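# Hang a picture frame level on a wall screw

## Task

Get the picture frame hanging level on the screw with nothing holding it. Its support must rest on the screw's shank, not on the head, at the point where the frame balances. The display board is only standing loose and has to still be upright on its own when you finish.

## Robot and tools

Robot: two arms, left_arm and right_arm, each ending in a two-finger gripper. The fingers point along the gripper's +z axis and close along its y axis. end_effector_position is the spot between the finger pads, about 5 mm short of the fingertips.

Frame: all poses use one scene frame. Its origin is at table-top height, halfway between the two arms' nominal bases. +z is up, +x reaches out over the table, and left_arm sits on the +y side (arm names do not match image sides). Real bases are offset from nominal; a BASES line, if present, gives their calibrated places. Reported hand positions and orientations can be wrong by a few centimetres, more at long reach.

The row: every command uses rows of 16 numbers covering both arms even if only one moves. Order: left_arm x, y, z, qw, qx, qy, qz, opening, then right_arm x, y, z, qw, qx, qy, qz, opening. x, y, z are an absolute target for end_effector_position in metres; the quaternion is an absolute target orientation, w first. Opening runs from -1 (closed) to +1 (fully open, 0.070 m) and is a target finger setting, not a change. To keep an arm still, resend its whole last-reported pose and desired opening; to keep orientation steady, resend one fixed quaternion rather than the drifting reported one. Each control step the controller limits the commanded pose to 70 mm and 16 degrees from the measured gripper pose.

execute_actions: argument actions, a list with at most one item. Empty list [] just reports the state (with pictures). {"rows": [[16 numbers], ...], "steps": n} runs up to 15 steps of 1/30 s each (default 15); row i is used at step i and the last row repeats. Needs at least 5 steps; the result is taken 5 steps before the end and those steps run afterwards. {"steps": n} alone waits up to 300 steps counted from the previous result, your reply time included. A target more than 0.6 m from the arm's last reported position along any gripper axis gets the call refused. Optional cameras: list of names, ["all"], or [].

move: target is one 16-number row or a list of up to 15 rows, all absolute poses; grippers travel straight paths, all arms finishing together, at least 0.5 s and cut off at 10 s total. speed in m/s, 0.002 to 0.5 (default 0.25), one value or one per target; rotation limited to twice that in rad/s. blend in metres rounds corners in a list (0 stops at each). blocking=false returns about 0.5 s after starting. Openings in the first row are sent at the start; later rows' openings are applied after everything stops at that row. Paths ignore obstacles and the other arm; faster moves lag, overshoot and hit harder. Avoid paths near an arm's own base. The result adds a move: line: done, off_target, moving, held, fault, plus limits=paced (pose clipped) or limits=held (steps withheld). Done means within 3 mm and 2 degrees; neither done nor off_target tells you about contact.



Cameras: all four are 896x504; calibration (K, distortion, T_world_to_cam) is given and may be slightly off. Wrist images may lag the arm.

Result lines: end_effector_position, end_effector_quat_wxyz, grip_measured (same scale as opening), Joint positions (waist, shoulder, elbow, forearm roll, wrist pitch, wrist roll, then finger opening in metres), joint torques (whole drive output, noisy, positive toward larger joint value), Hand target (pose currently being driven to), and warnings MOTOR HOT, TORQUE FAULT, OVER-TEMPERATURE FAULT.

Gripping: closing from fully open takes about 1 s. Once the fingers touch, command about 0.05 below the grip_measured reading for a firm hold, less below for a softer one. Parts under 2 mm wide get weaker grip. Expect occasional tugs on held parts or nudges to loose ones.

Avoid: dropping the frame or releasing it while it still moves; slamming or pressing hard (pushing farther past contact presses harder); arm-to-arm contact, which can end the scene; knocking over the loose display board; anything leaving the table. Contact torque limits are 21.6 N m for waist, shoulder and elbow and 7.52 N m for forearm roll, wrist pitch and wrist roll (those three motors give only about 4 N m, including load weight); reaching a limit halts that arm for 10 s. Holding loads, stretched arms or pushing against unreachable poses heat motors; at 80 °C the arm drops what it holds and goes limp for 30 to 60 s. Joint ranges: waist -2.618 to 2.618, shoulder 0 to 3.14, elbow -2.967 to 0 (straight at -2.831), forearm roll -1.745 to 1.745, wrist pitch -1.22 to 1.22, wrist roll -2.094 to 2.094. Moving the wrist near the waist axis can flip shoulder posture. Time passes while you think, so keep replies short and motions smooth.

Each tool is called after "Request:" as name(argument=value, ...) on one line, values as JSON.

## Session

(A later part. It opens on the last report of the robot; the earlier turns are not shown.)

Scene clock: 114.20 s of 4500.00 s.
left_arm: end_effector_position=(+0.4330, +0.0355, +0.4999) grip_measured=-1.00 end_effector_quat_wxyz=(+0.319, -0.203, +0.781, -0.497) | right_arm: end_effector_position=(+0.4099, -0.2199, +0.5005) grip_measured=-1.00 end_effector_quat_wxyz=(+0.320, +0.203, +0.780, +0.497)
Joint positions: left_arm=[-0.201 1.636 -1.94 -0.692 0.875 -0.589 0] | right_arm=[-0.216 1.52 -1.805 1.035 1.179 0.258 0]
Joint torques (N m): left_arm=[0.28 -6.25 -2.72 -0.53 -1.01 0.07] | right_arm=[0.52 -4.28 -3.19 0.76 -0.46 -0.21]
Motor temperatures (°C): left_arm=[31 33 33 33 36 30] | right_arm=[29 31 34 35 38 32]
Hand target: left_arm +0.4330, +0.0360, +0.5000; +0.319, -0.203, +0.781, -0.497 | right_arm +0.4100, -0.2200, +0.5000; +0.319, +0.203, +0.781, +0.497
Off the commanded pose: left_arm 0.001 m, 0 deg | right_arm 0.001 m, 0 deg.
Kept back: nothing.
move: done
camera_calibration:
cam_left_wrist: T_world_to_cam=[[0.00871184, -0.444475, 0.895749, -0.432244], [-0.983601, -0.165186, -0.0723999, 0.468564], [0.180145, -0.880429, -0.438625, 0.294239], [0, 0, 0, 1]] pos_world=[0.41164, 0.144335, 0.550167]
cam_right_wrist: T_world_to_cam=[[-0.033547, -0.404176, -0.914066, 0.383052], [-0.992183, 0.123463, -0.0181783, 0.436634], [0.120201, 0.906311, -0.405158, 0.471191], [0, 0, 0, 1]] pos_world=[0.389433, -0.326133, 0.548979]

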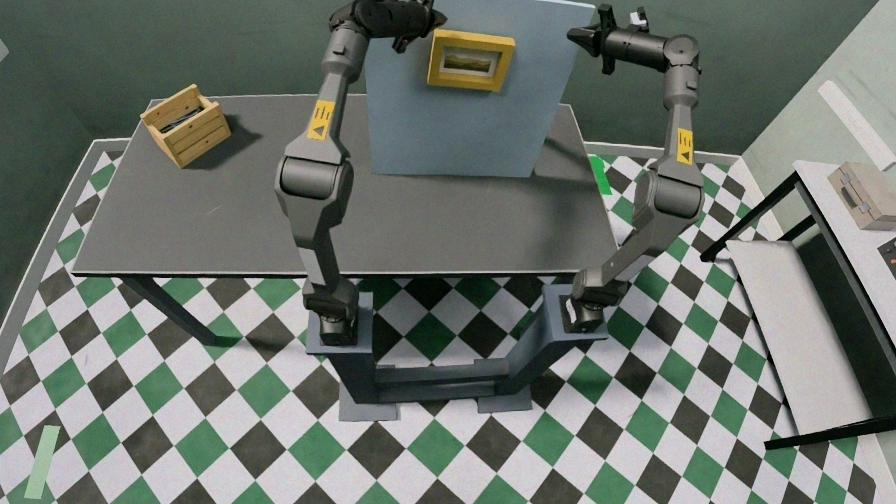

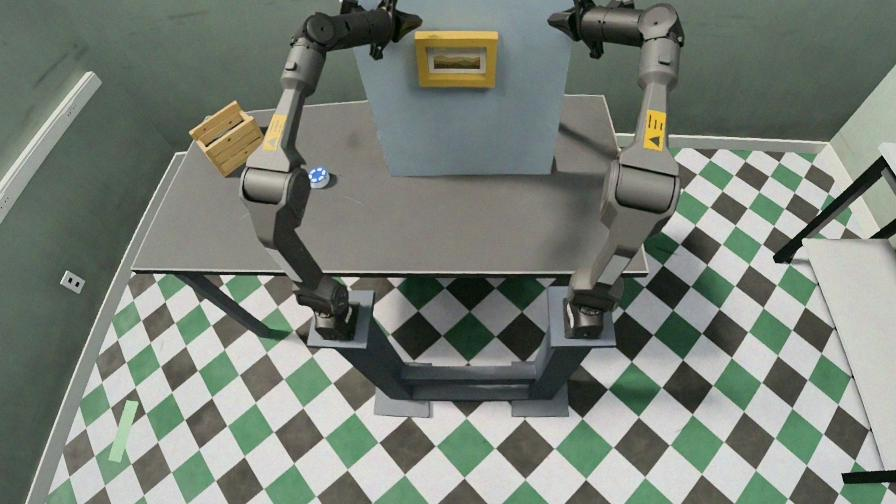

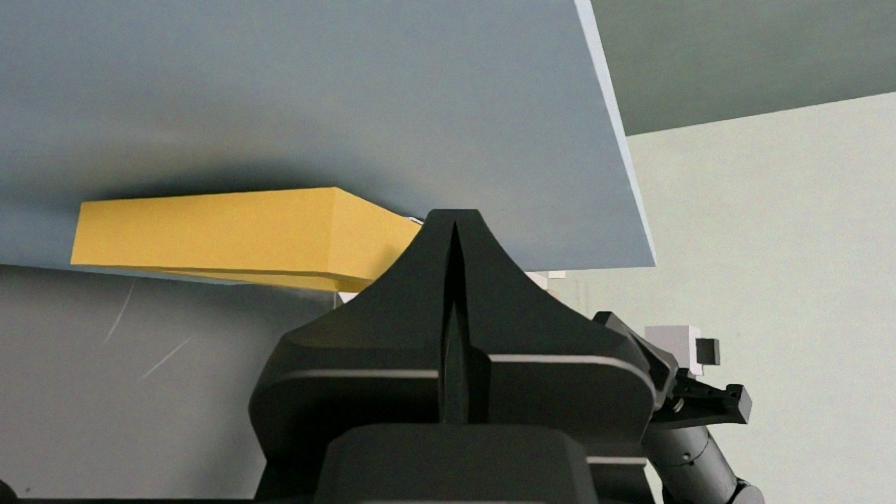

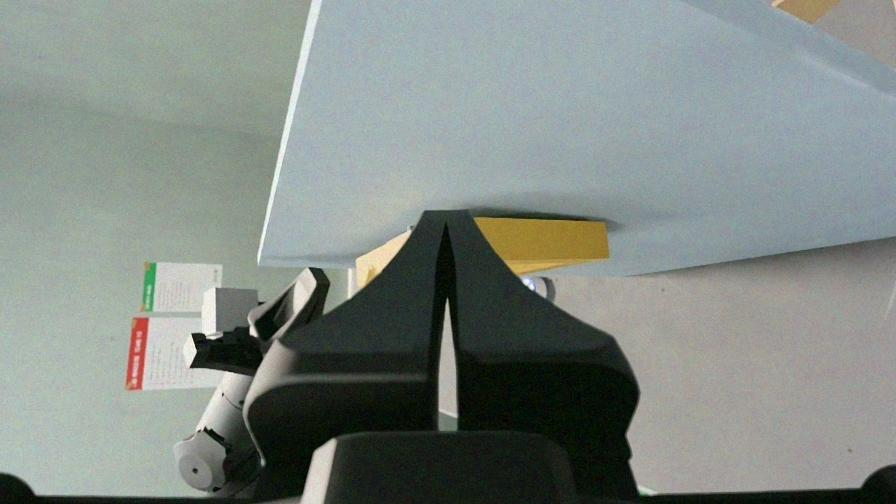

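Request:
move(target=[[0.433, 0.036, 0.482, 0.3193, -0.2034, 0.7807, -0.4973, -1.0, 0.443, -0.18, 0.525, 0.320, 0.166, 0.796, 0.487, 1.0]], speed=0.03, cameras=["cam_right_wrist", "cam_left_wrist", "cam_head_right", "cam_head_left"])

Request:
zoom_image(camera="cam_head_left", region=[415, 15, 535, 105])

Request:
zoom_image(camera="cam_right_wrist", region=[330, 190, 590, 340])

Scene clock: 116.70 s of 4500.00 s.
left_arm: end_effector_position=(+0.4330, +0.0358, +0.4816) grip_measured=-1.00 end_effector_quat_wxyz=(+0.319, -0.203, +0.781, -0.497) | right_arm: end_effector_position=(+0.4431, -0.1799, +0.5252) grip_measured=+0.98 end_effector_quat_wxyz=(+0.320, +0.166, +0.795, +0.487)
Joint positions: left_arm=[-0.2 1.603 -1.82 -0.743 0.811 -0.511 0] | right_arm=[-0.061 1.73 -2.203 0.88 1.216 0.434 0.069]
Joint torques (N m): left_arm=[0.42 -7.22 -2.97 -0.49 -1.06 0.03] | right_arm=[-0.09 -6.37 -3.11 0.64 -0.39 -0.08]
Motor temperatures (°C): left_arm=[31 33 33 33 36 30] | right_arm=[29 31 34 35 38 32]
Hand target: left_arm +0.4330, +0.0360, +0.4820; +0.319, -0.203, +0.781, -0.497 | right_arm +0.4430, -0.1800, +0.5250; +0.320, +0.166, +0.796, +0.487
Off the commanded pose: left_arm 0.000 m, 0 deg | right_arm 0.000 m, 0 deg.
joint sent to its limit (right arm) — joint 5 (wrist pitch), upper limit.
Kept back: nothing.
move: done
camera_calibration:
cam_left_wrist: T_world_to_cam=[[0.0085961, -0.445678, 0.895152, -0.415316], [-0.983609, -0.165005, -0.0727071, 0.467434], [0.180108, -0.879855, -0.439792, 0.287051], [0, 0, 0, 1]] pos_world=[0.411643, 0.144595, 0.531999]
cam_right_wrist: T_world_to_cam=[[0.0127386, -0.454654, -0.890577, 0.380941], [-0.996747, 0.0651163, -0.0475001, 0.472046], [0.0795872, 0.888285, -0.452345, 0.48045], [0, 0, 0, 1]] pos_world=[0.42742, -0.284318, 0.579008]

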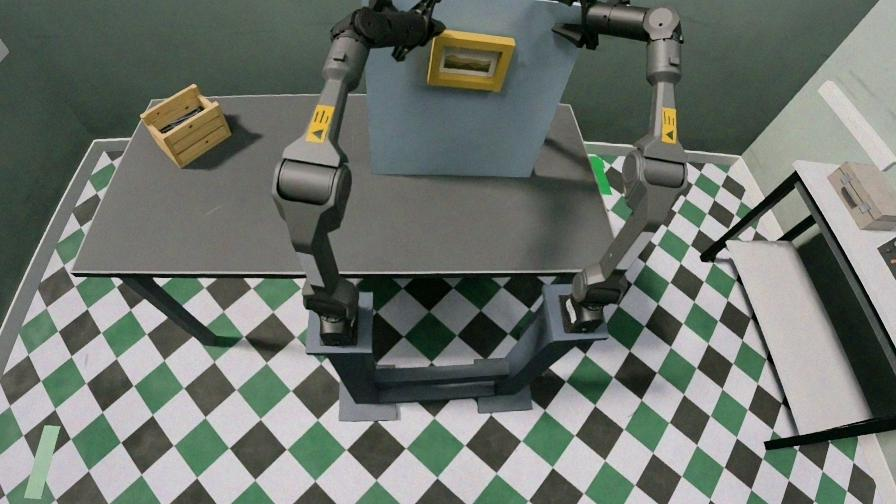

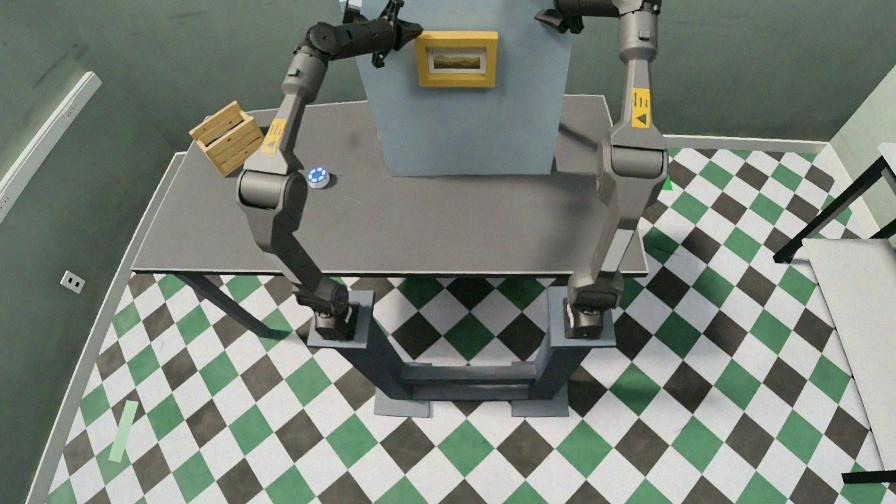

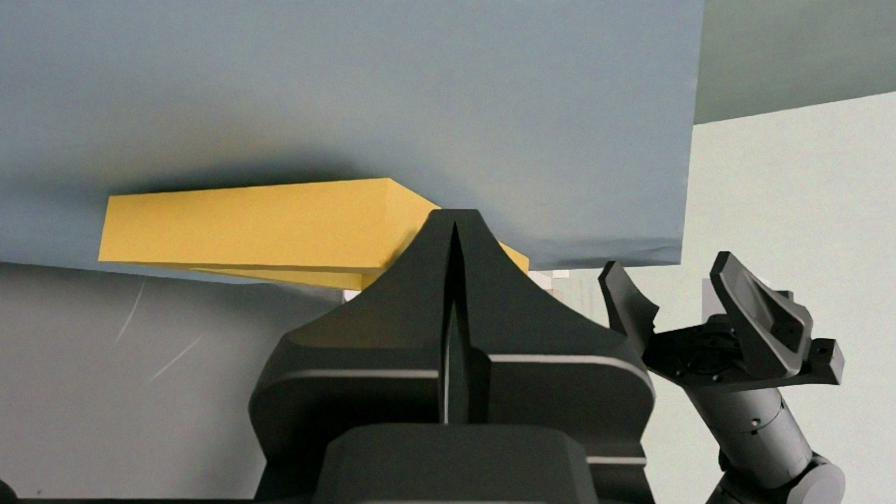

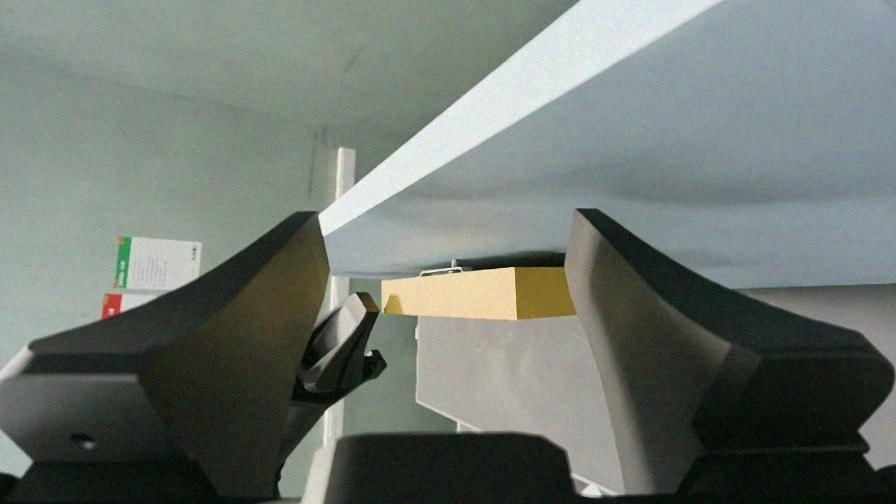

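Scaled by 4.200 from the camera's 896x504 image, which has a finer 1280x720 frame.

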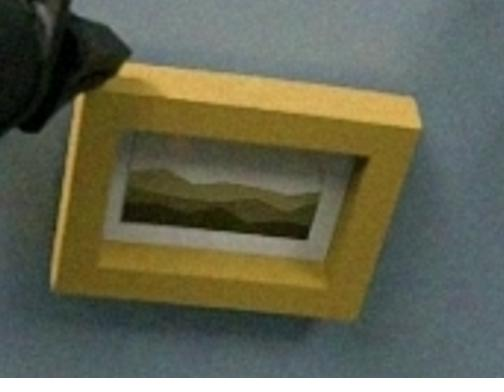

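Scaled by 1.938 from the camera's 896x504 image, which has a finer 1280x720 frame.

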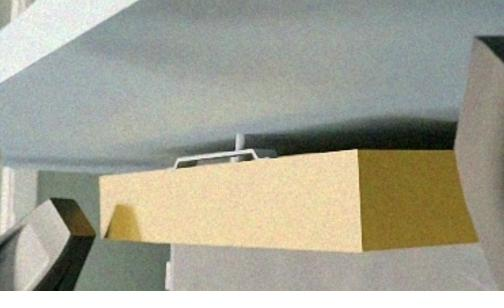

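Request:
move(target=[[0.433, 0.036, 0.472, 0.3193, -0.2034, 0.7807, -0.4973, -1.0, 0.443, -0.18, 0.525, 0.320, 0.166, 0.796, 0.487, 1.0]], speed=0.012, cameras=["cam_right_wrist", "cam_head_right", "cam_head_left"])

Request:
zoom_image(camera="cam_head_left", region=[415, 15, 535, 105])

Request:
zoom_image(camera="cam_right_wrist", region=[330, 190, 590, 340])

Scene clock: 118.43 s of 4500.00 s.
left_arm: end_effector_position=(+0.4330, +0.0358, +0.4718) grip_measured=-1.00 end_effector_quat_wxyz=(+0.319, -0.203, +0.781, -0.497) | right_arm: end_effector_position=(+0.4432, -0.1799, +0.5249) grip_measured=+0.98 end_effector_quat_wxyz=(+0.320, +0.166, +0.796, +0.487)
Joint positions: left_arm=[-0.2 1.588 -1.76 -0.774 0.777 -0.467 0] | right_arm=[-0.061 1.73 -2.202 0.88 1.216 0.434 0.069]
Joint torques (N m): left_arm=[0.41 -7.11 -2.98 -0.44 -0.97 0.01] | right_arm=[-0.47 -7.23 -3.04 0.7 -0.05 -0.21]
Motor temperatures (°C): left_arm=[31 33 33 33 36 30] | right_arm=[29 31 34 35 38 32]
Hand target: left_arm +0.4330, +0.0360, +0.4720; +0.319, -0.203, +0.781, -0.497 | right_arm +0.4430, -0.1800, +0.5250; +0.320, +0.166, +0.796, +0.487
Off the commanded pose: left_arm 0.000 m, 0 deg | right_arm 0.000 m, 0 deg.
joint sent to its limit (right arm) — joint 5 (wrist pitch), upper limit.
Kept back: nothing.
move: done
camera_calibration:
cam_right_wrist: T_world_to_cam=[[0.0119332, -0.454586, -0.890623, 0.381058], [-0.996789, 0.0651199, -0.0465937, 0.471649], [0.0791781, 0.888319, -0.452349, 0.480501], [0, 0, 0, 1]] pos_world=[0.427542, -0.284328, 0.578709]
Images, in order (width x height): cam_head_left 896x504, cam_head_right 896x504, cam_right_wrist 896x504.

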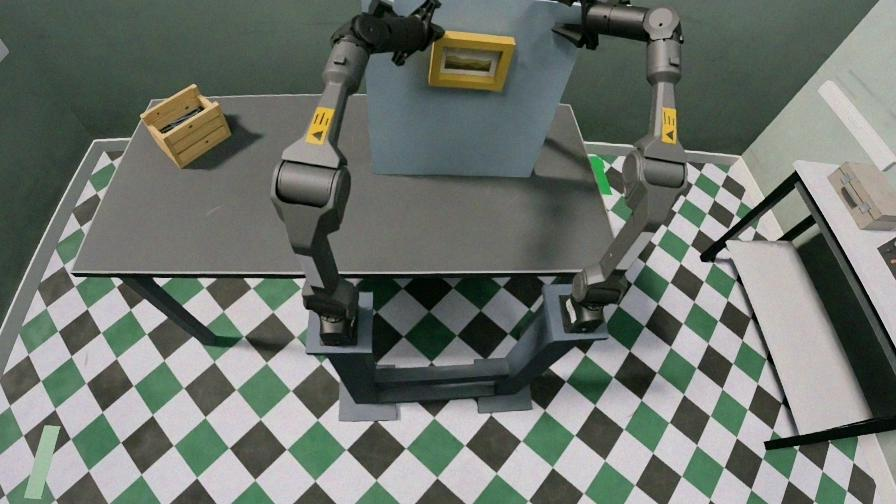

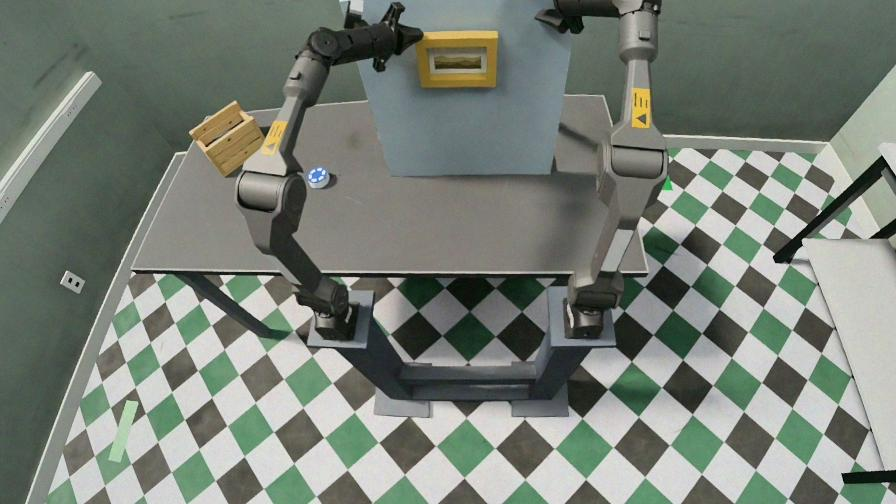

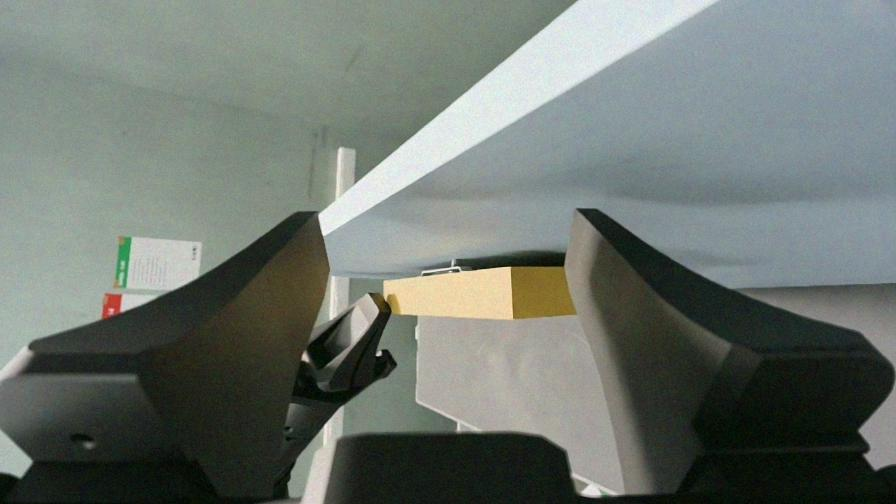

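Scaled by 4.200 from the camera's 896x504 image, which has a finer 1280x720 frame.

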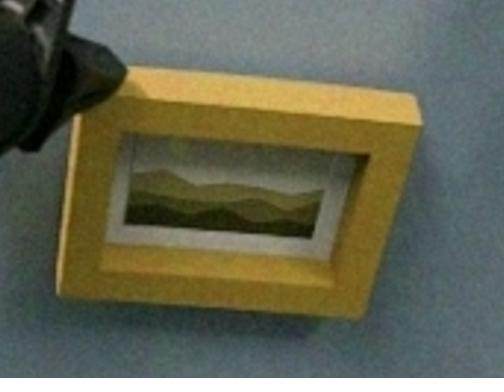

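Scaled by 1.938 from the camera's 896x504 image, which has a finer 1280x720 frame.

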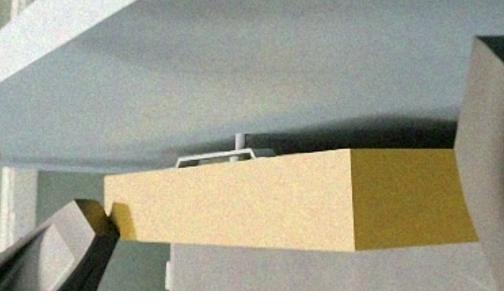

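Request:
move(target=[[0.433, 0.036, 0.462, 0.3193, -0.2034, 0.7807, -0.4973, -1.0, 0.443, -0.18, 0.525, 0.320, 0.166, 0.796, 0.487, 1.0]], speed=0.01, cameras=["cam_right_wrist", "cam_head_right", "cam_head_left"])

Request:
zoom_image(camera="cam_head_left", region=[415, 15, 535, 105])

Request:
zoom_image(camera="cam_head_right", region=[400, 15, 520, 105])

Request:
zoom_image(camera="cam_right_wrist", region=[330, 190, 590, 340])

Scene clock: 120.07 s of 4500.00 s.
left_arm: end_effector_position=(+0.4329, +0.0358, +0.4620) grip_measured=-1.00 end_effector_quat_wxyz=(+0.319, -0.203, +0.781, -0.497) | right_arm: end_effector_position=(+0.4432, -0.1799, +0.5249) grip_measured=+0.98 end_effector_quat_wxyz=(+0.320, +0.166, +0.796, +0.487)
Joint positions: left_arm=[-0.2 1.575 -1.703 -0.807 0.746 -0.422 0] | right_arm=[-0.061 1.73 -2.202 0.88 1.216 0.434 0.069]
Joint torques (N m): left_arm=[-0.05 -6.98 -2.78 -0.47 -0.85 0.01] | right_arm=[-0.46 -7.21 -3.02 0.7 0.1 -0.19]
Motor temperatures (°C): left_arm=[31 33 33 33 36 30] | right_arm=[29 31 34 35 38 32]
Hand target: left_arm +0.4330, +0.0360, +0.4620; +0.319, -0.203, +0.781, -0.497 | right_arm +0.4430, -0.1800, +0.5250; +0.320, +0.166, +0.796, +0.487
Off the commanded pose: left_arm 0.000 m, 0 deg | right_arm 0.000 m, 0 deg.
joint sent to its limit (right arm) — joint 5 (wrist pitch), upper limit.
Kept back: nothing.
move: done
camera_calibration:
cam_right_wrist: T_world_to_cam=[[0.0119332, -0.454586, -0.890623, 0.381058], [-0.996789, 0.0651199, -0.0465937, 0.471649], [0.0791781, 0.888319, -0.452349, 0.480501], [0, 0, 0, 1]] pos_world=[0.427542, -0.284328, 0.578709]
Images, in order (width x height): cam_head_left 896x504, cam_head_right 896x504, cam_right_wrist 896x504.

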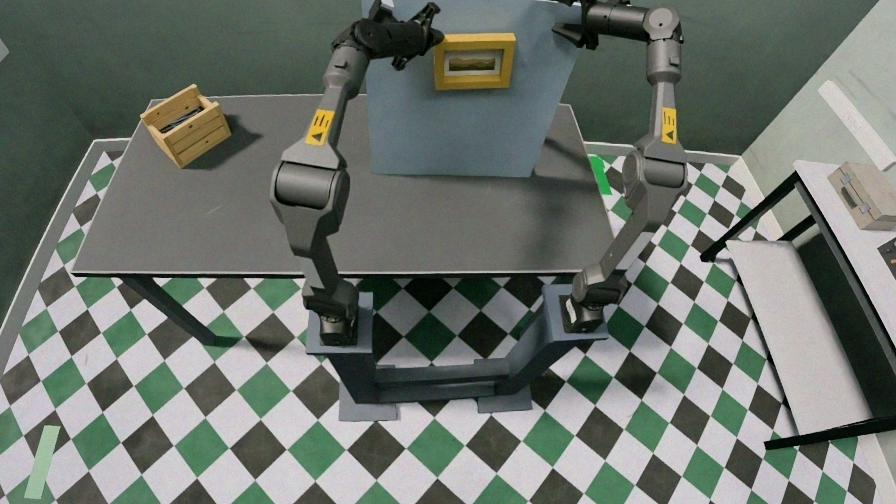

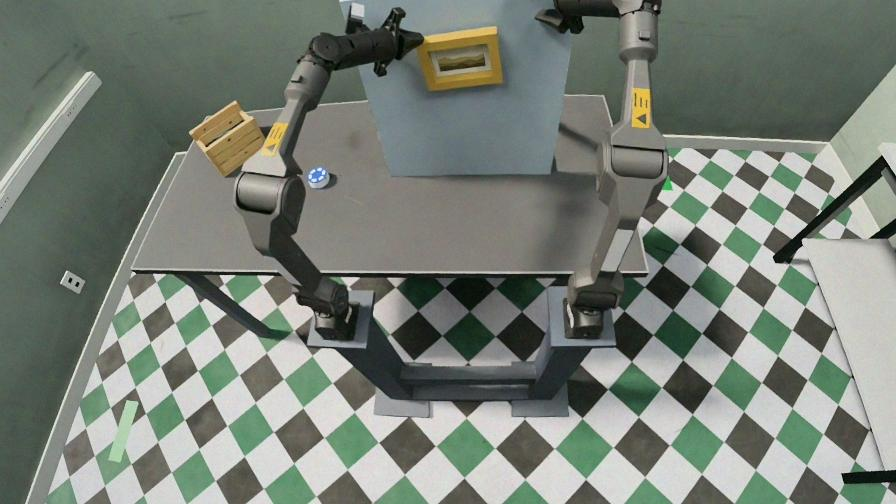

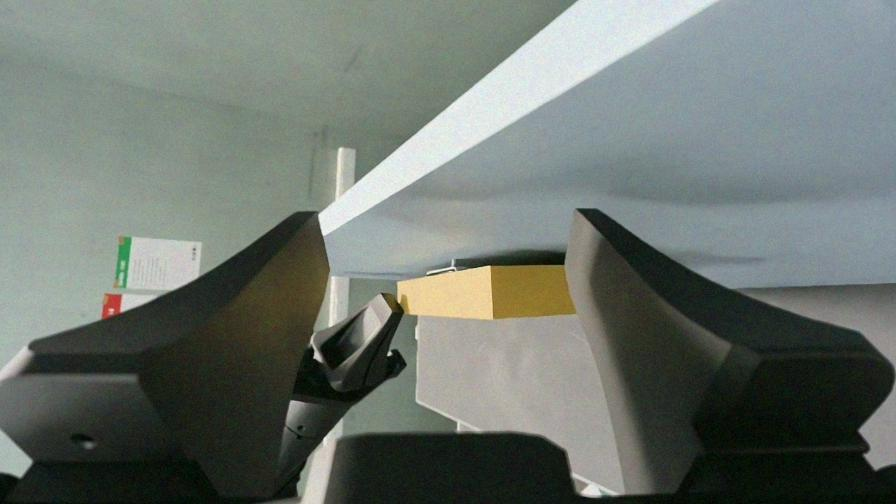

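Scaled by 4.200 from the camera's 896x504 image, which has a finer 1280x720 frame.

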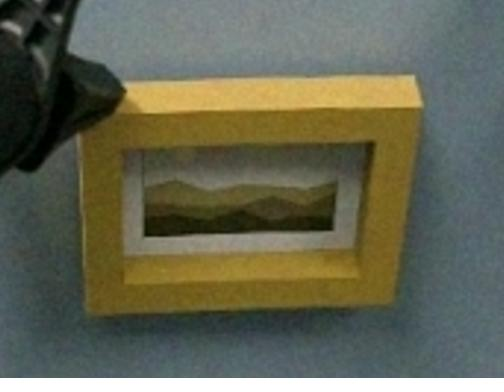

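Scaled by 4.200 from the camera's 896x504 image, which has a finer 1280x720 frame.

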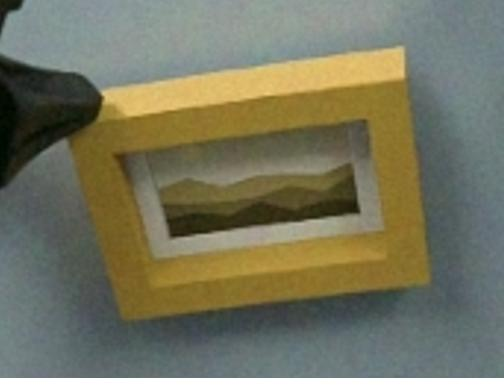

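Scaled by 1.938 from the camera's 896x504 image, which has a finer 1280x720 frame.

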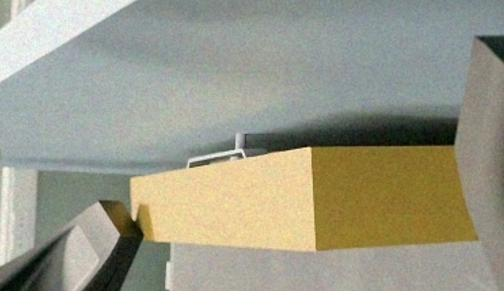

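Request:
move(target=[[0.433, 0.036, 0.456, 0.3193, -0.2034, 0.7807, -0.4973, -1.0, 0.443, -0.18, 0.525, 0.320, 0.166, 0.796, 0.487, 1.0]], speed=0.01, cameras=["cam_head_right", "cam_head_left"])

Request:
zoom_image(camera="cam_head_right", region=[400, 15, 520, 105])

Request:
move(target=[[0.433, 0.036, 0.490, 0.3193, -0.2034, 0.7807, -0.4973, -1.0, 0.443, -0.18, 0.525, 0.320, 0.166, 0.796, 0.487, 1.0]], speed=0.025, cameras=["cam_right_wrist", "cam_head_right", "cam_head_left"])

Request:
zoom_image(camera="cam_head_right", region=[400, 15, 520, 105])

Request:
zoom_image(camera="cam_head_left", region=[415, 15, 535, 105])

Scene clock: 121.53 s of 4500.00 s.
left_arm: end_effector_position=(+0.4331, +0.0358, +0.4556) grip_measured=-1.00 end_effector_quat_wxyz=(+0.319, -0.203, +0.781, -0.497) | right_arm: end_effector_position=(+0.4432, -0.1799, +0.5249) grip_measured=+0.98 end_effector_quat_wxyz=(+0.320, +0.166, +0.796, +0.487)
Joint positions: left_arm=[-0.2 1.569 -1.671 -0.827 0.728 -0.394 0] | right_arm=[-0.061 1.73 -2.202 0.88 1.216 0.434 0.069]
Joint torques (N m): left_arm=[-0.26 -6.74 -2.92 -0.4 -0.81 0.05] | right_arm=[-0.47 -7.19 -3.04 0.7 0.1 -0.2]
Motor temperatures (°C): left_arm=[31 33 33 33 36 30] | right_arm=[29 31 34 35 38 32]
Hand target: left_arm +0.4330, +0.0360, +0.4560; +0.319, -0.203, +0.781, -0.497 | right_arm +0.4430, -0.1800, +0.5250; +0.320, +0.166, +0.796, +0.487
Off the commanded pose: left_arm 0.000 m, 0 deg | right_arm 0.000 m, 0 deg.
joint sent to its limit (right arm) — joint 5 (wrist pitch), upper limit.
Kept back: nothing.
move: done
Images, in order (width x height): cam_head_left 896x504, cam_head_right 896x504.

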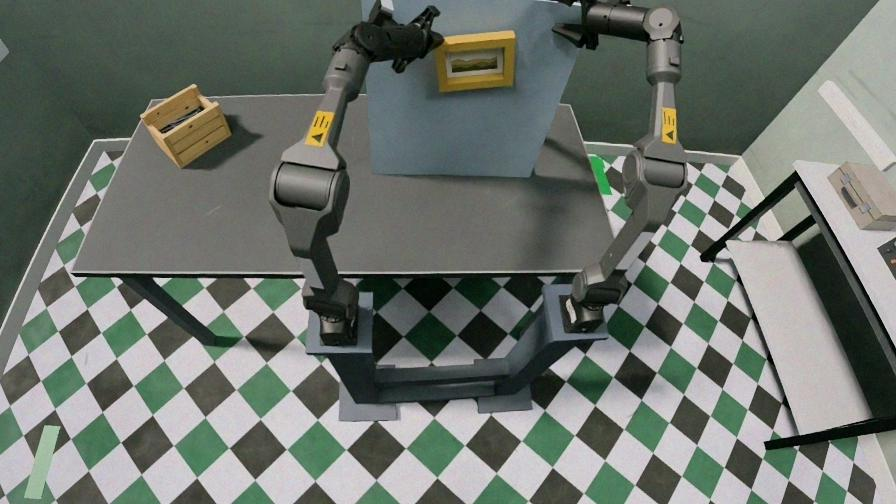

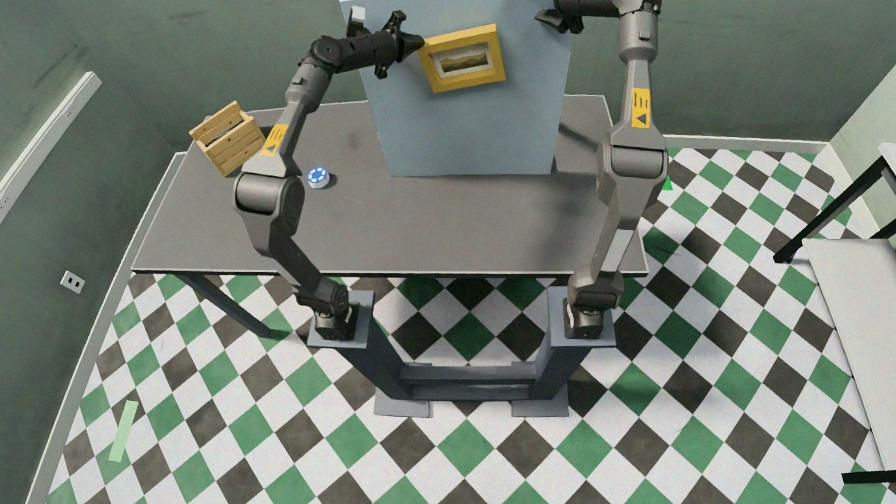

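Scaled by 4.200 from the camera's 896x504 image, which has a finer 1280x720 frame.

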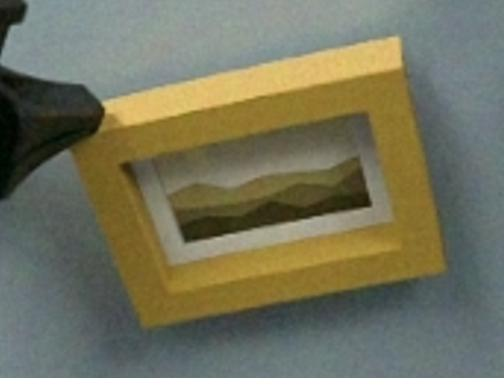

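Scene clock: 123.13 s of 4500.00 s.
left_arm: end_effector_position=(+0.4328, +0.0358, +0.4905) grip_measured=-1.00 end_effector_quat_wxyz=(+0.319, -0.203, +0.780, -0.498) | right_arm: end_effector_position=(+0.4432, -0.1799, +0.5249) grip_measured=+0.98 end_effector_quat_wxyz=(+0.320, +0.166, +0.796, +0.487)
Joint positions: left_arm=[-0.2 1.616 -1.872 -0.72 0.839 -0.546 0] | right_arm=[-0.061 1.73 -2.202 0.88 1.216 0.434 0.069]
Joint torques (N m): left_arm=[-0.35 -5.75 -2.58 -0.38 -1.02 0.01] | right_arm=[-0.46 -7.19 -3.04 0.7 0.09 -0.19]
Motor temperatures (°C): left_arm=[31 33 33 33 36 30] | right_arm=[29 31 34 35 38 32]
Hand target: left_arm +0.4330, +0.0360, +0.4900; +0.319, -0.203, +0.781, -0.497 | right_arm +0.4430, -0.1800, +0.5250; +0.320, +0.166, +0.796, +0.487
Off the commanded pose: left_arm 0.001 m, 0 deg | right_arm 0.000 m, 0 deg.
joint sent to its limit (right arm) — joint 5 (wrist pitch), upper limit.
Kept back: nothing.
move: done
camera_calibration:
cam_right_wrist: T_world_to_cam=[[0.0119332, -0.454586, -0.890623, 0.381058], [-0.996789, 0.0651199, -0.0465937, 0.471649], [0.0791781, 0.888319, -0.452349, 0.480501], [0, 0, 0, 1]] pos_world=[0.427542, -0.284328, 0.578709]
Images, in order (width x height): cam_head_left 896x504, cam_head_right 896x504, cam_right_wrist 896x504.

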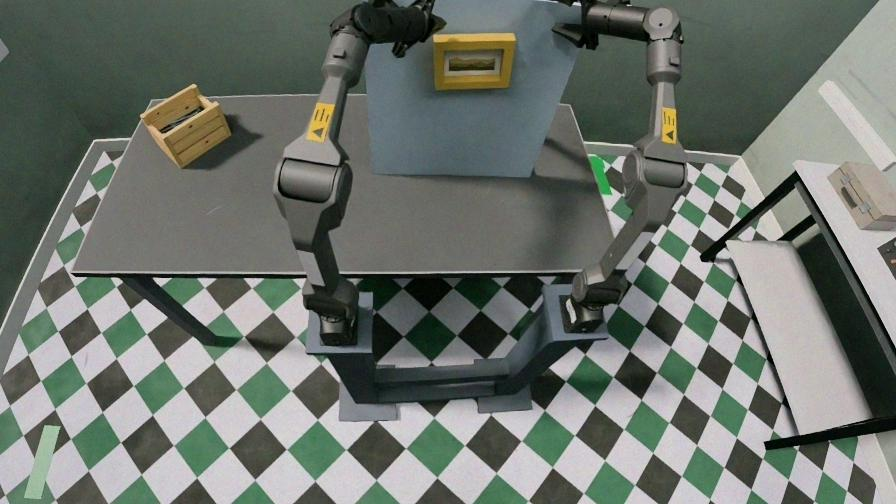

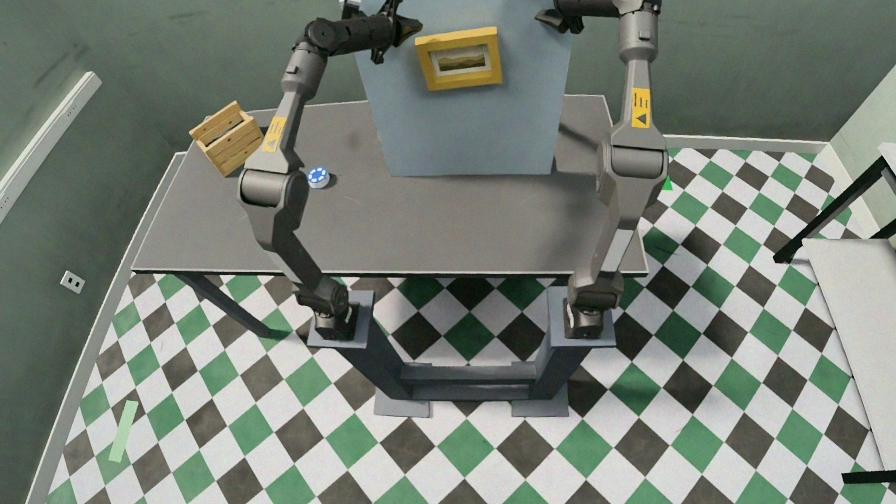

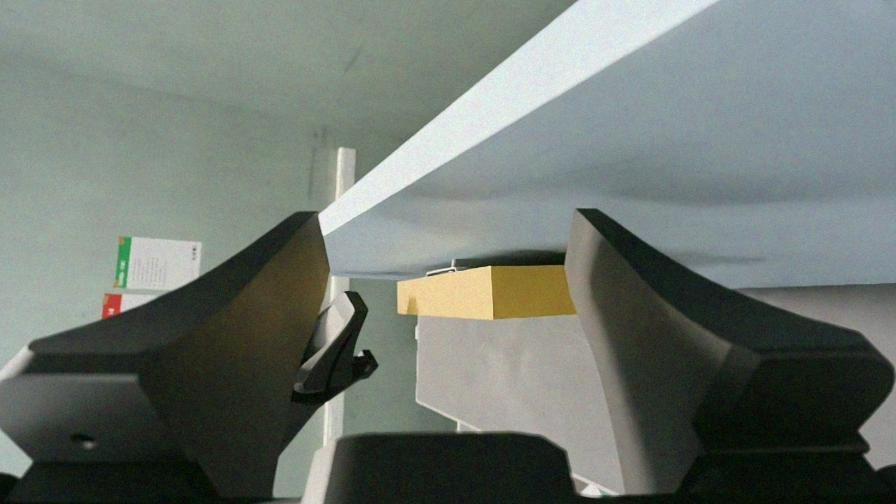

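Scaled by 4.200 from the camera's 896x504 image, which has a finer 1280x720 frame.

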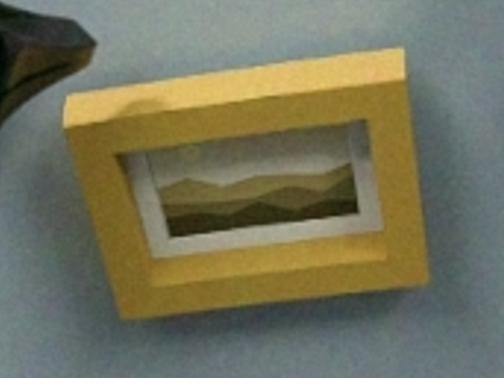

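Scaled by 4.200 from the camera's 896x504 image, which has a finer 1280x720 frame.

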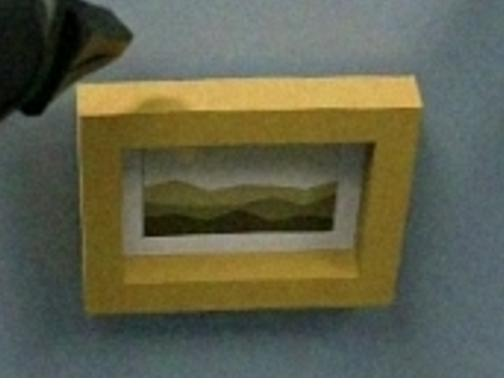

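Request:
move(target=[[0.42, 0.06, 0.515, 0.3193, -0.2034, 0.7807, -0.4973, -1.0, 0.41, -0.20, 0.52, 0.3193, 0.2034, 0.7807, 0.4973, -1.0],[0.42, 0.06, 0.515, 0.3193, -0.2034, 0.7807, -0.4973, -1.0, 0.415, -0.128, 0.51, 0.3193, 0.2034, 0.7807, 0.4973, -1.0],[0.42, 0.06, 0.515, 0.3193, -0.2034, 0.7807, -0.4973, -1.0, 0.415, -0.128, 0.489, 0.3193, 0.2034, 0.7807, 0.4973, -1.0]], speed=[0.12, 0.12, 0.03], blend=[0.015, 0.01, 0.0], cameras=["cam_left_wrist", "cam_right_wrist", "cam_head_right", "cam_head_left"])

Request:
zoom_image(camera="cam_head_right", region=[400, 15, 520, 105])

Scene clock: 125.60 s of 4500.00 s.
left_arm: end_effector_position=(+0.4202, +0.0602, +0.5150) grip_measured=-1.00 end_effector_quat_wxyz=(+0.320, -0.203, +0.781, -0.497) | right_arm: end_effector_position=(+0.4151, -0.1278, +0.4885) grip_measured=-1.00 end_effector_quat_wxyz=(+0.319, +0.203, +0.781, +0.497)
Joint positions: left_arm=[-0.12 1.602 -1.967 -0.736 0.969 -0.568 0] | right_arm=[0.156 1.501 -1.733 0.802 0.87 0.458 0]
Joint torques (N m): left_arm=[-0.8 -6.28 -2.19 -0.32 -1.23 -0.12] | right_arm=[-0.48 -5.89 -4.46 0.43 -0.54 0.13]
Motor temperatures (°C): left_arm=[31 33 33 33 36 30] | right_arm=[29 31 34 35 38 32]
Hand target: left_arm +0.4200, +0.0600, +0.5150; +0.319, -0.203, +0.781, -0.497 | right_arm +0.4150, -0.1280, +0.4890; +0.319, +0.203, +0.781, +0.497
Off the commanded pose: left_arm 0.000 m, 0 deg | right_arm 0.001 m, 0 deg.
Kept back: nothing.
move: done
camera_calibration:
cam_left_wrist: T_world_to_cam=[[0.00833022, -0.445373, 0.895307, -0.434199], [-0.983405, -0.165916, -0.0733856, 0.461558], [0.18123, -0.879838, -0.439364, 0.324827], [0, 0, 0, 1]] pos_world=[0.398647, 0.168995, 0.56533]
cam_right_wrist: T_world_to_cam=[[-0.035043, -0.404486, -0.913873, 0.40992], [-0.992257, 0.123108, -0.0164395, 0.429318], [0.119154, 0.906221, -0.405668, 0.382879], [0, 0, 0, 1]] pos_world=[0.394737, -0.234018, 0.536994]

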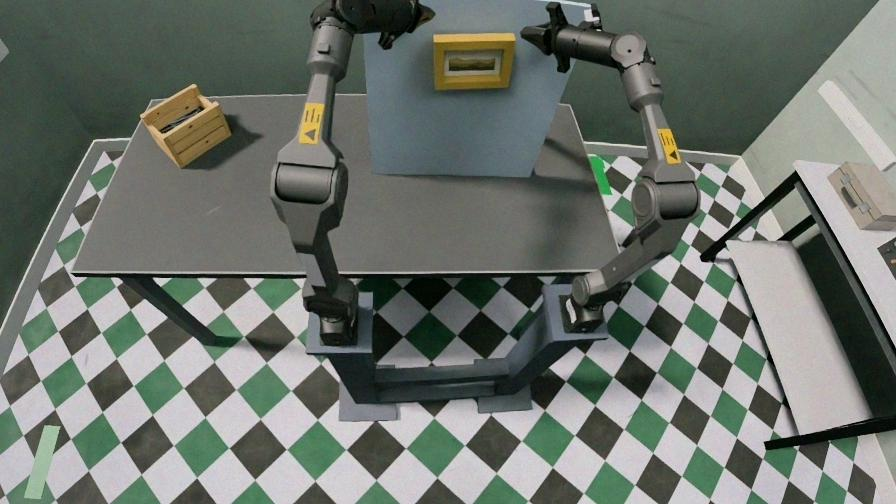

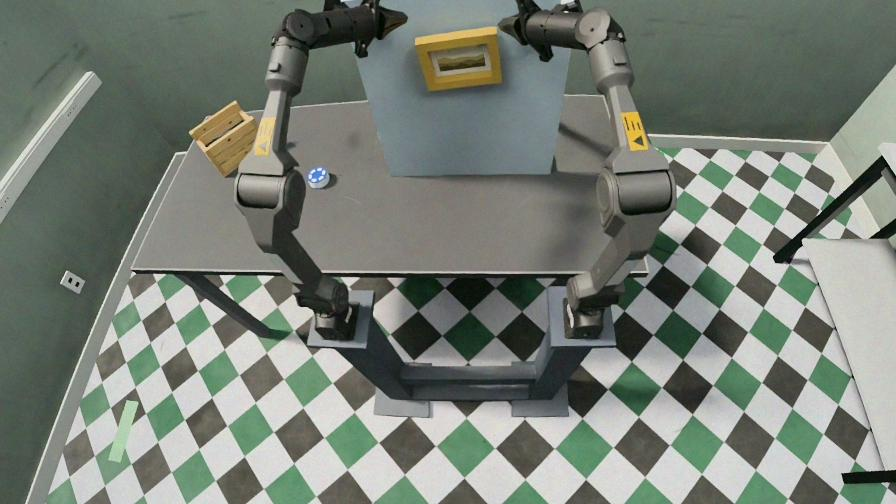

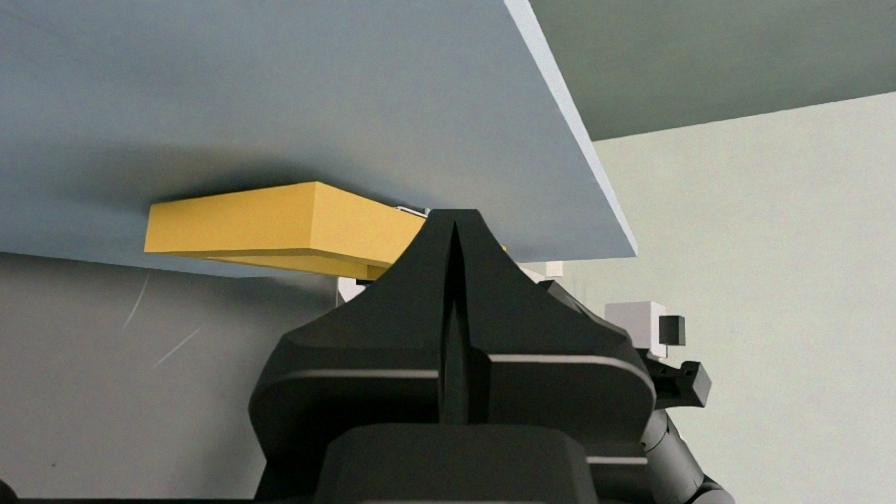

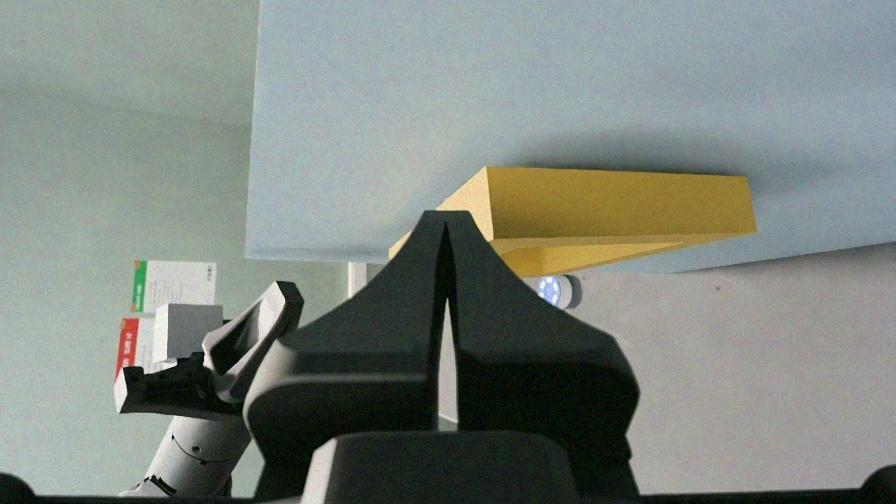

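Scaled by 4.200 from the camera's 896x504 image, which has a finer 1280x720 frame.

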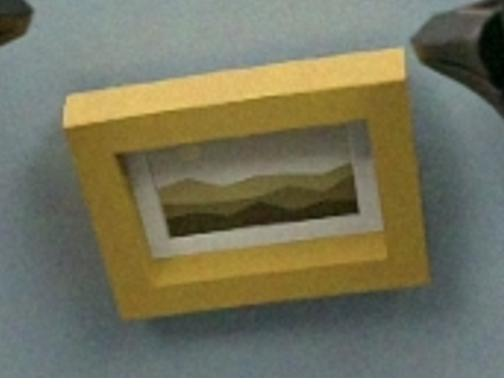

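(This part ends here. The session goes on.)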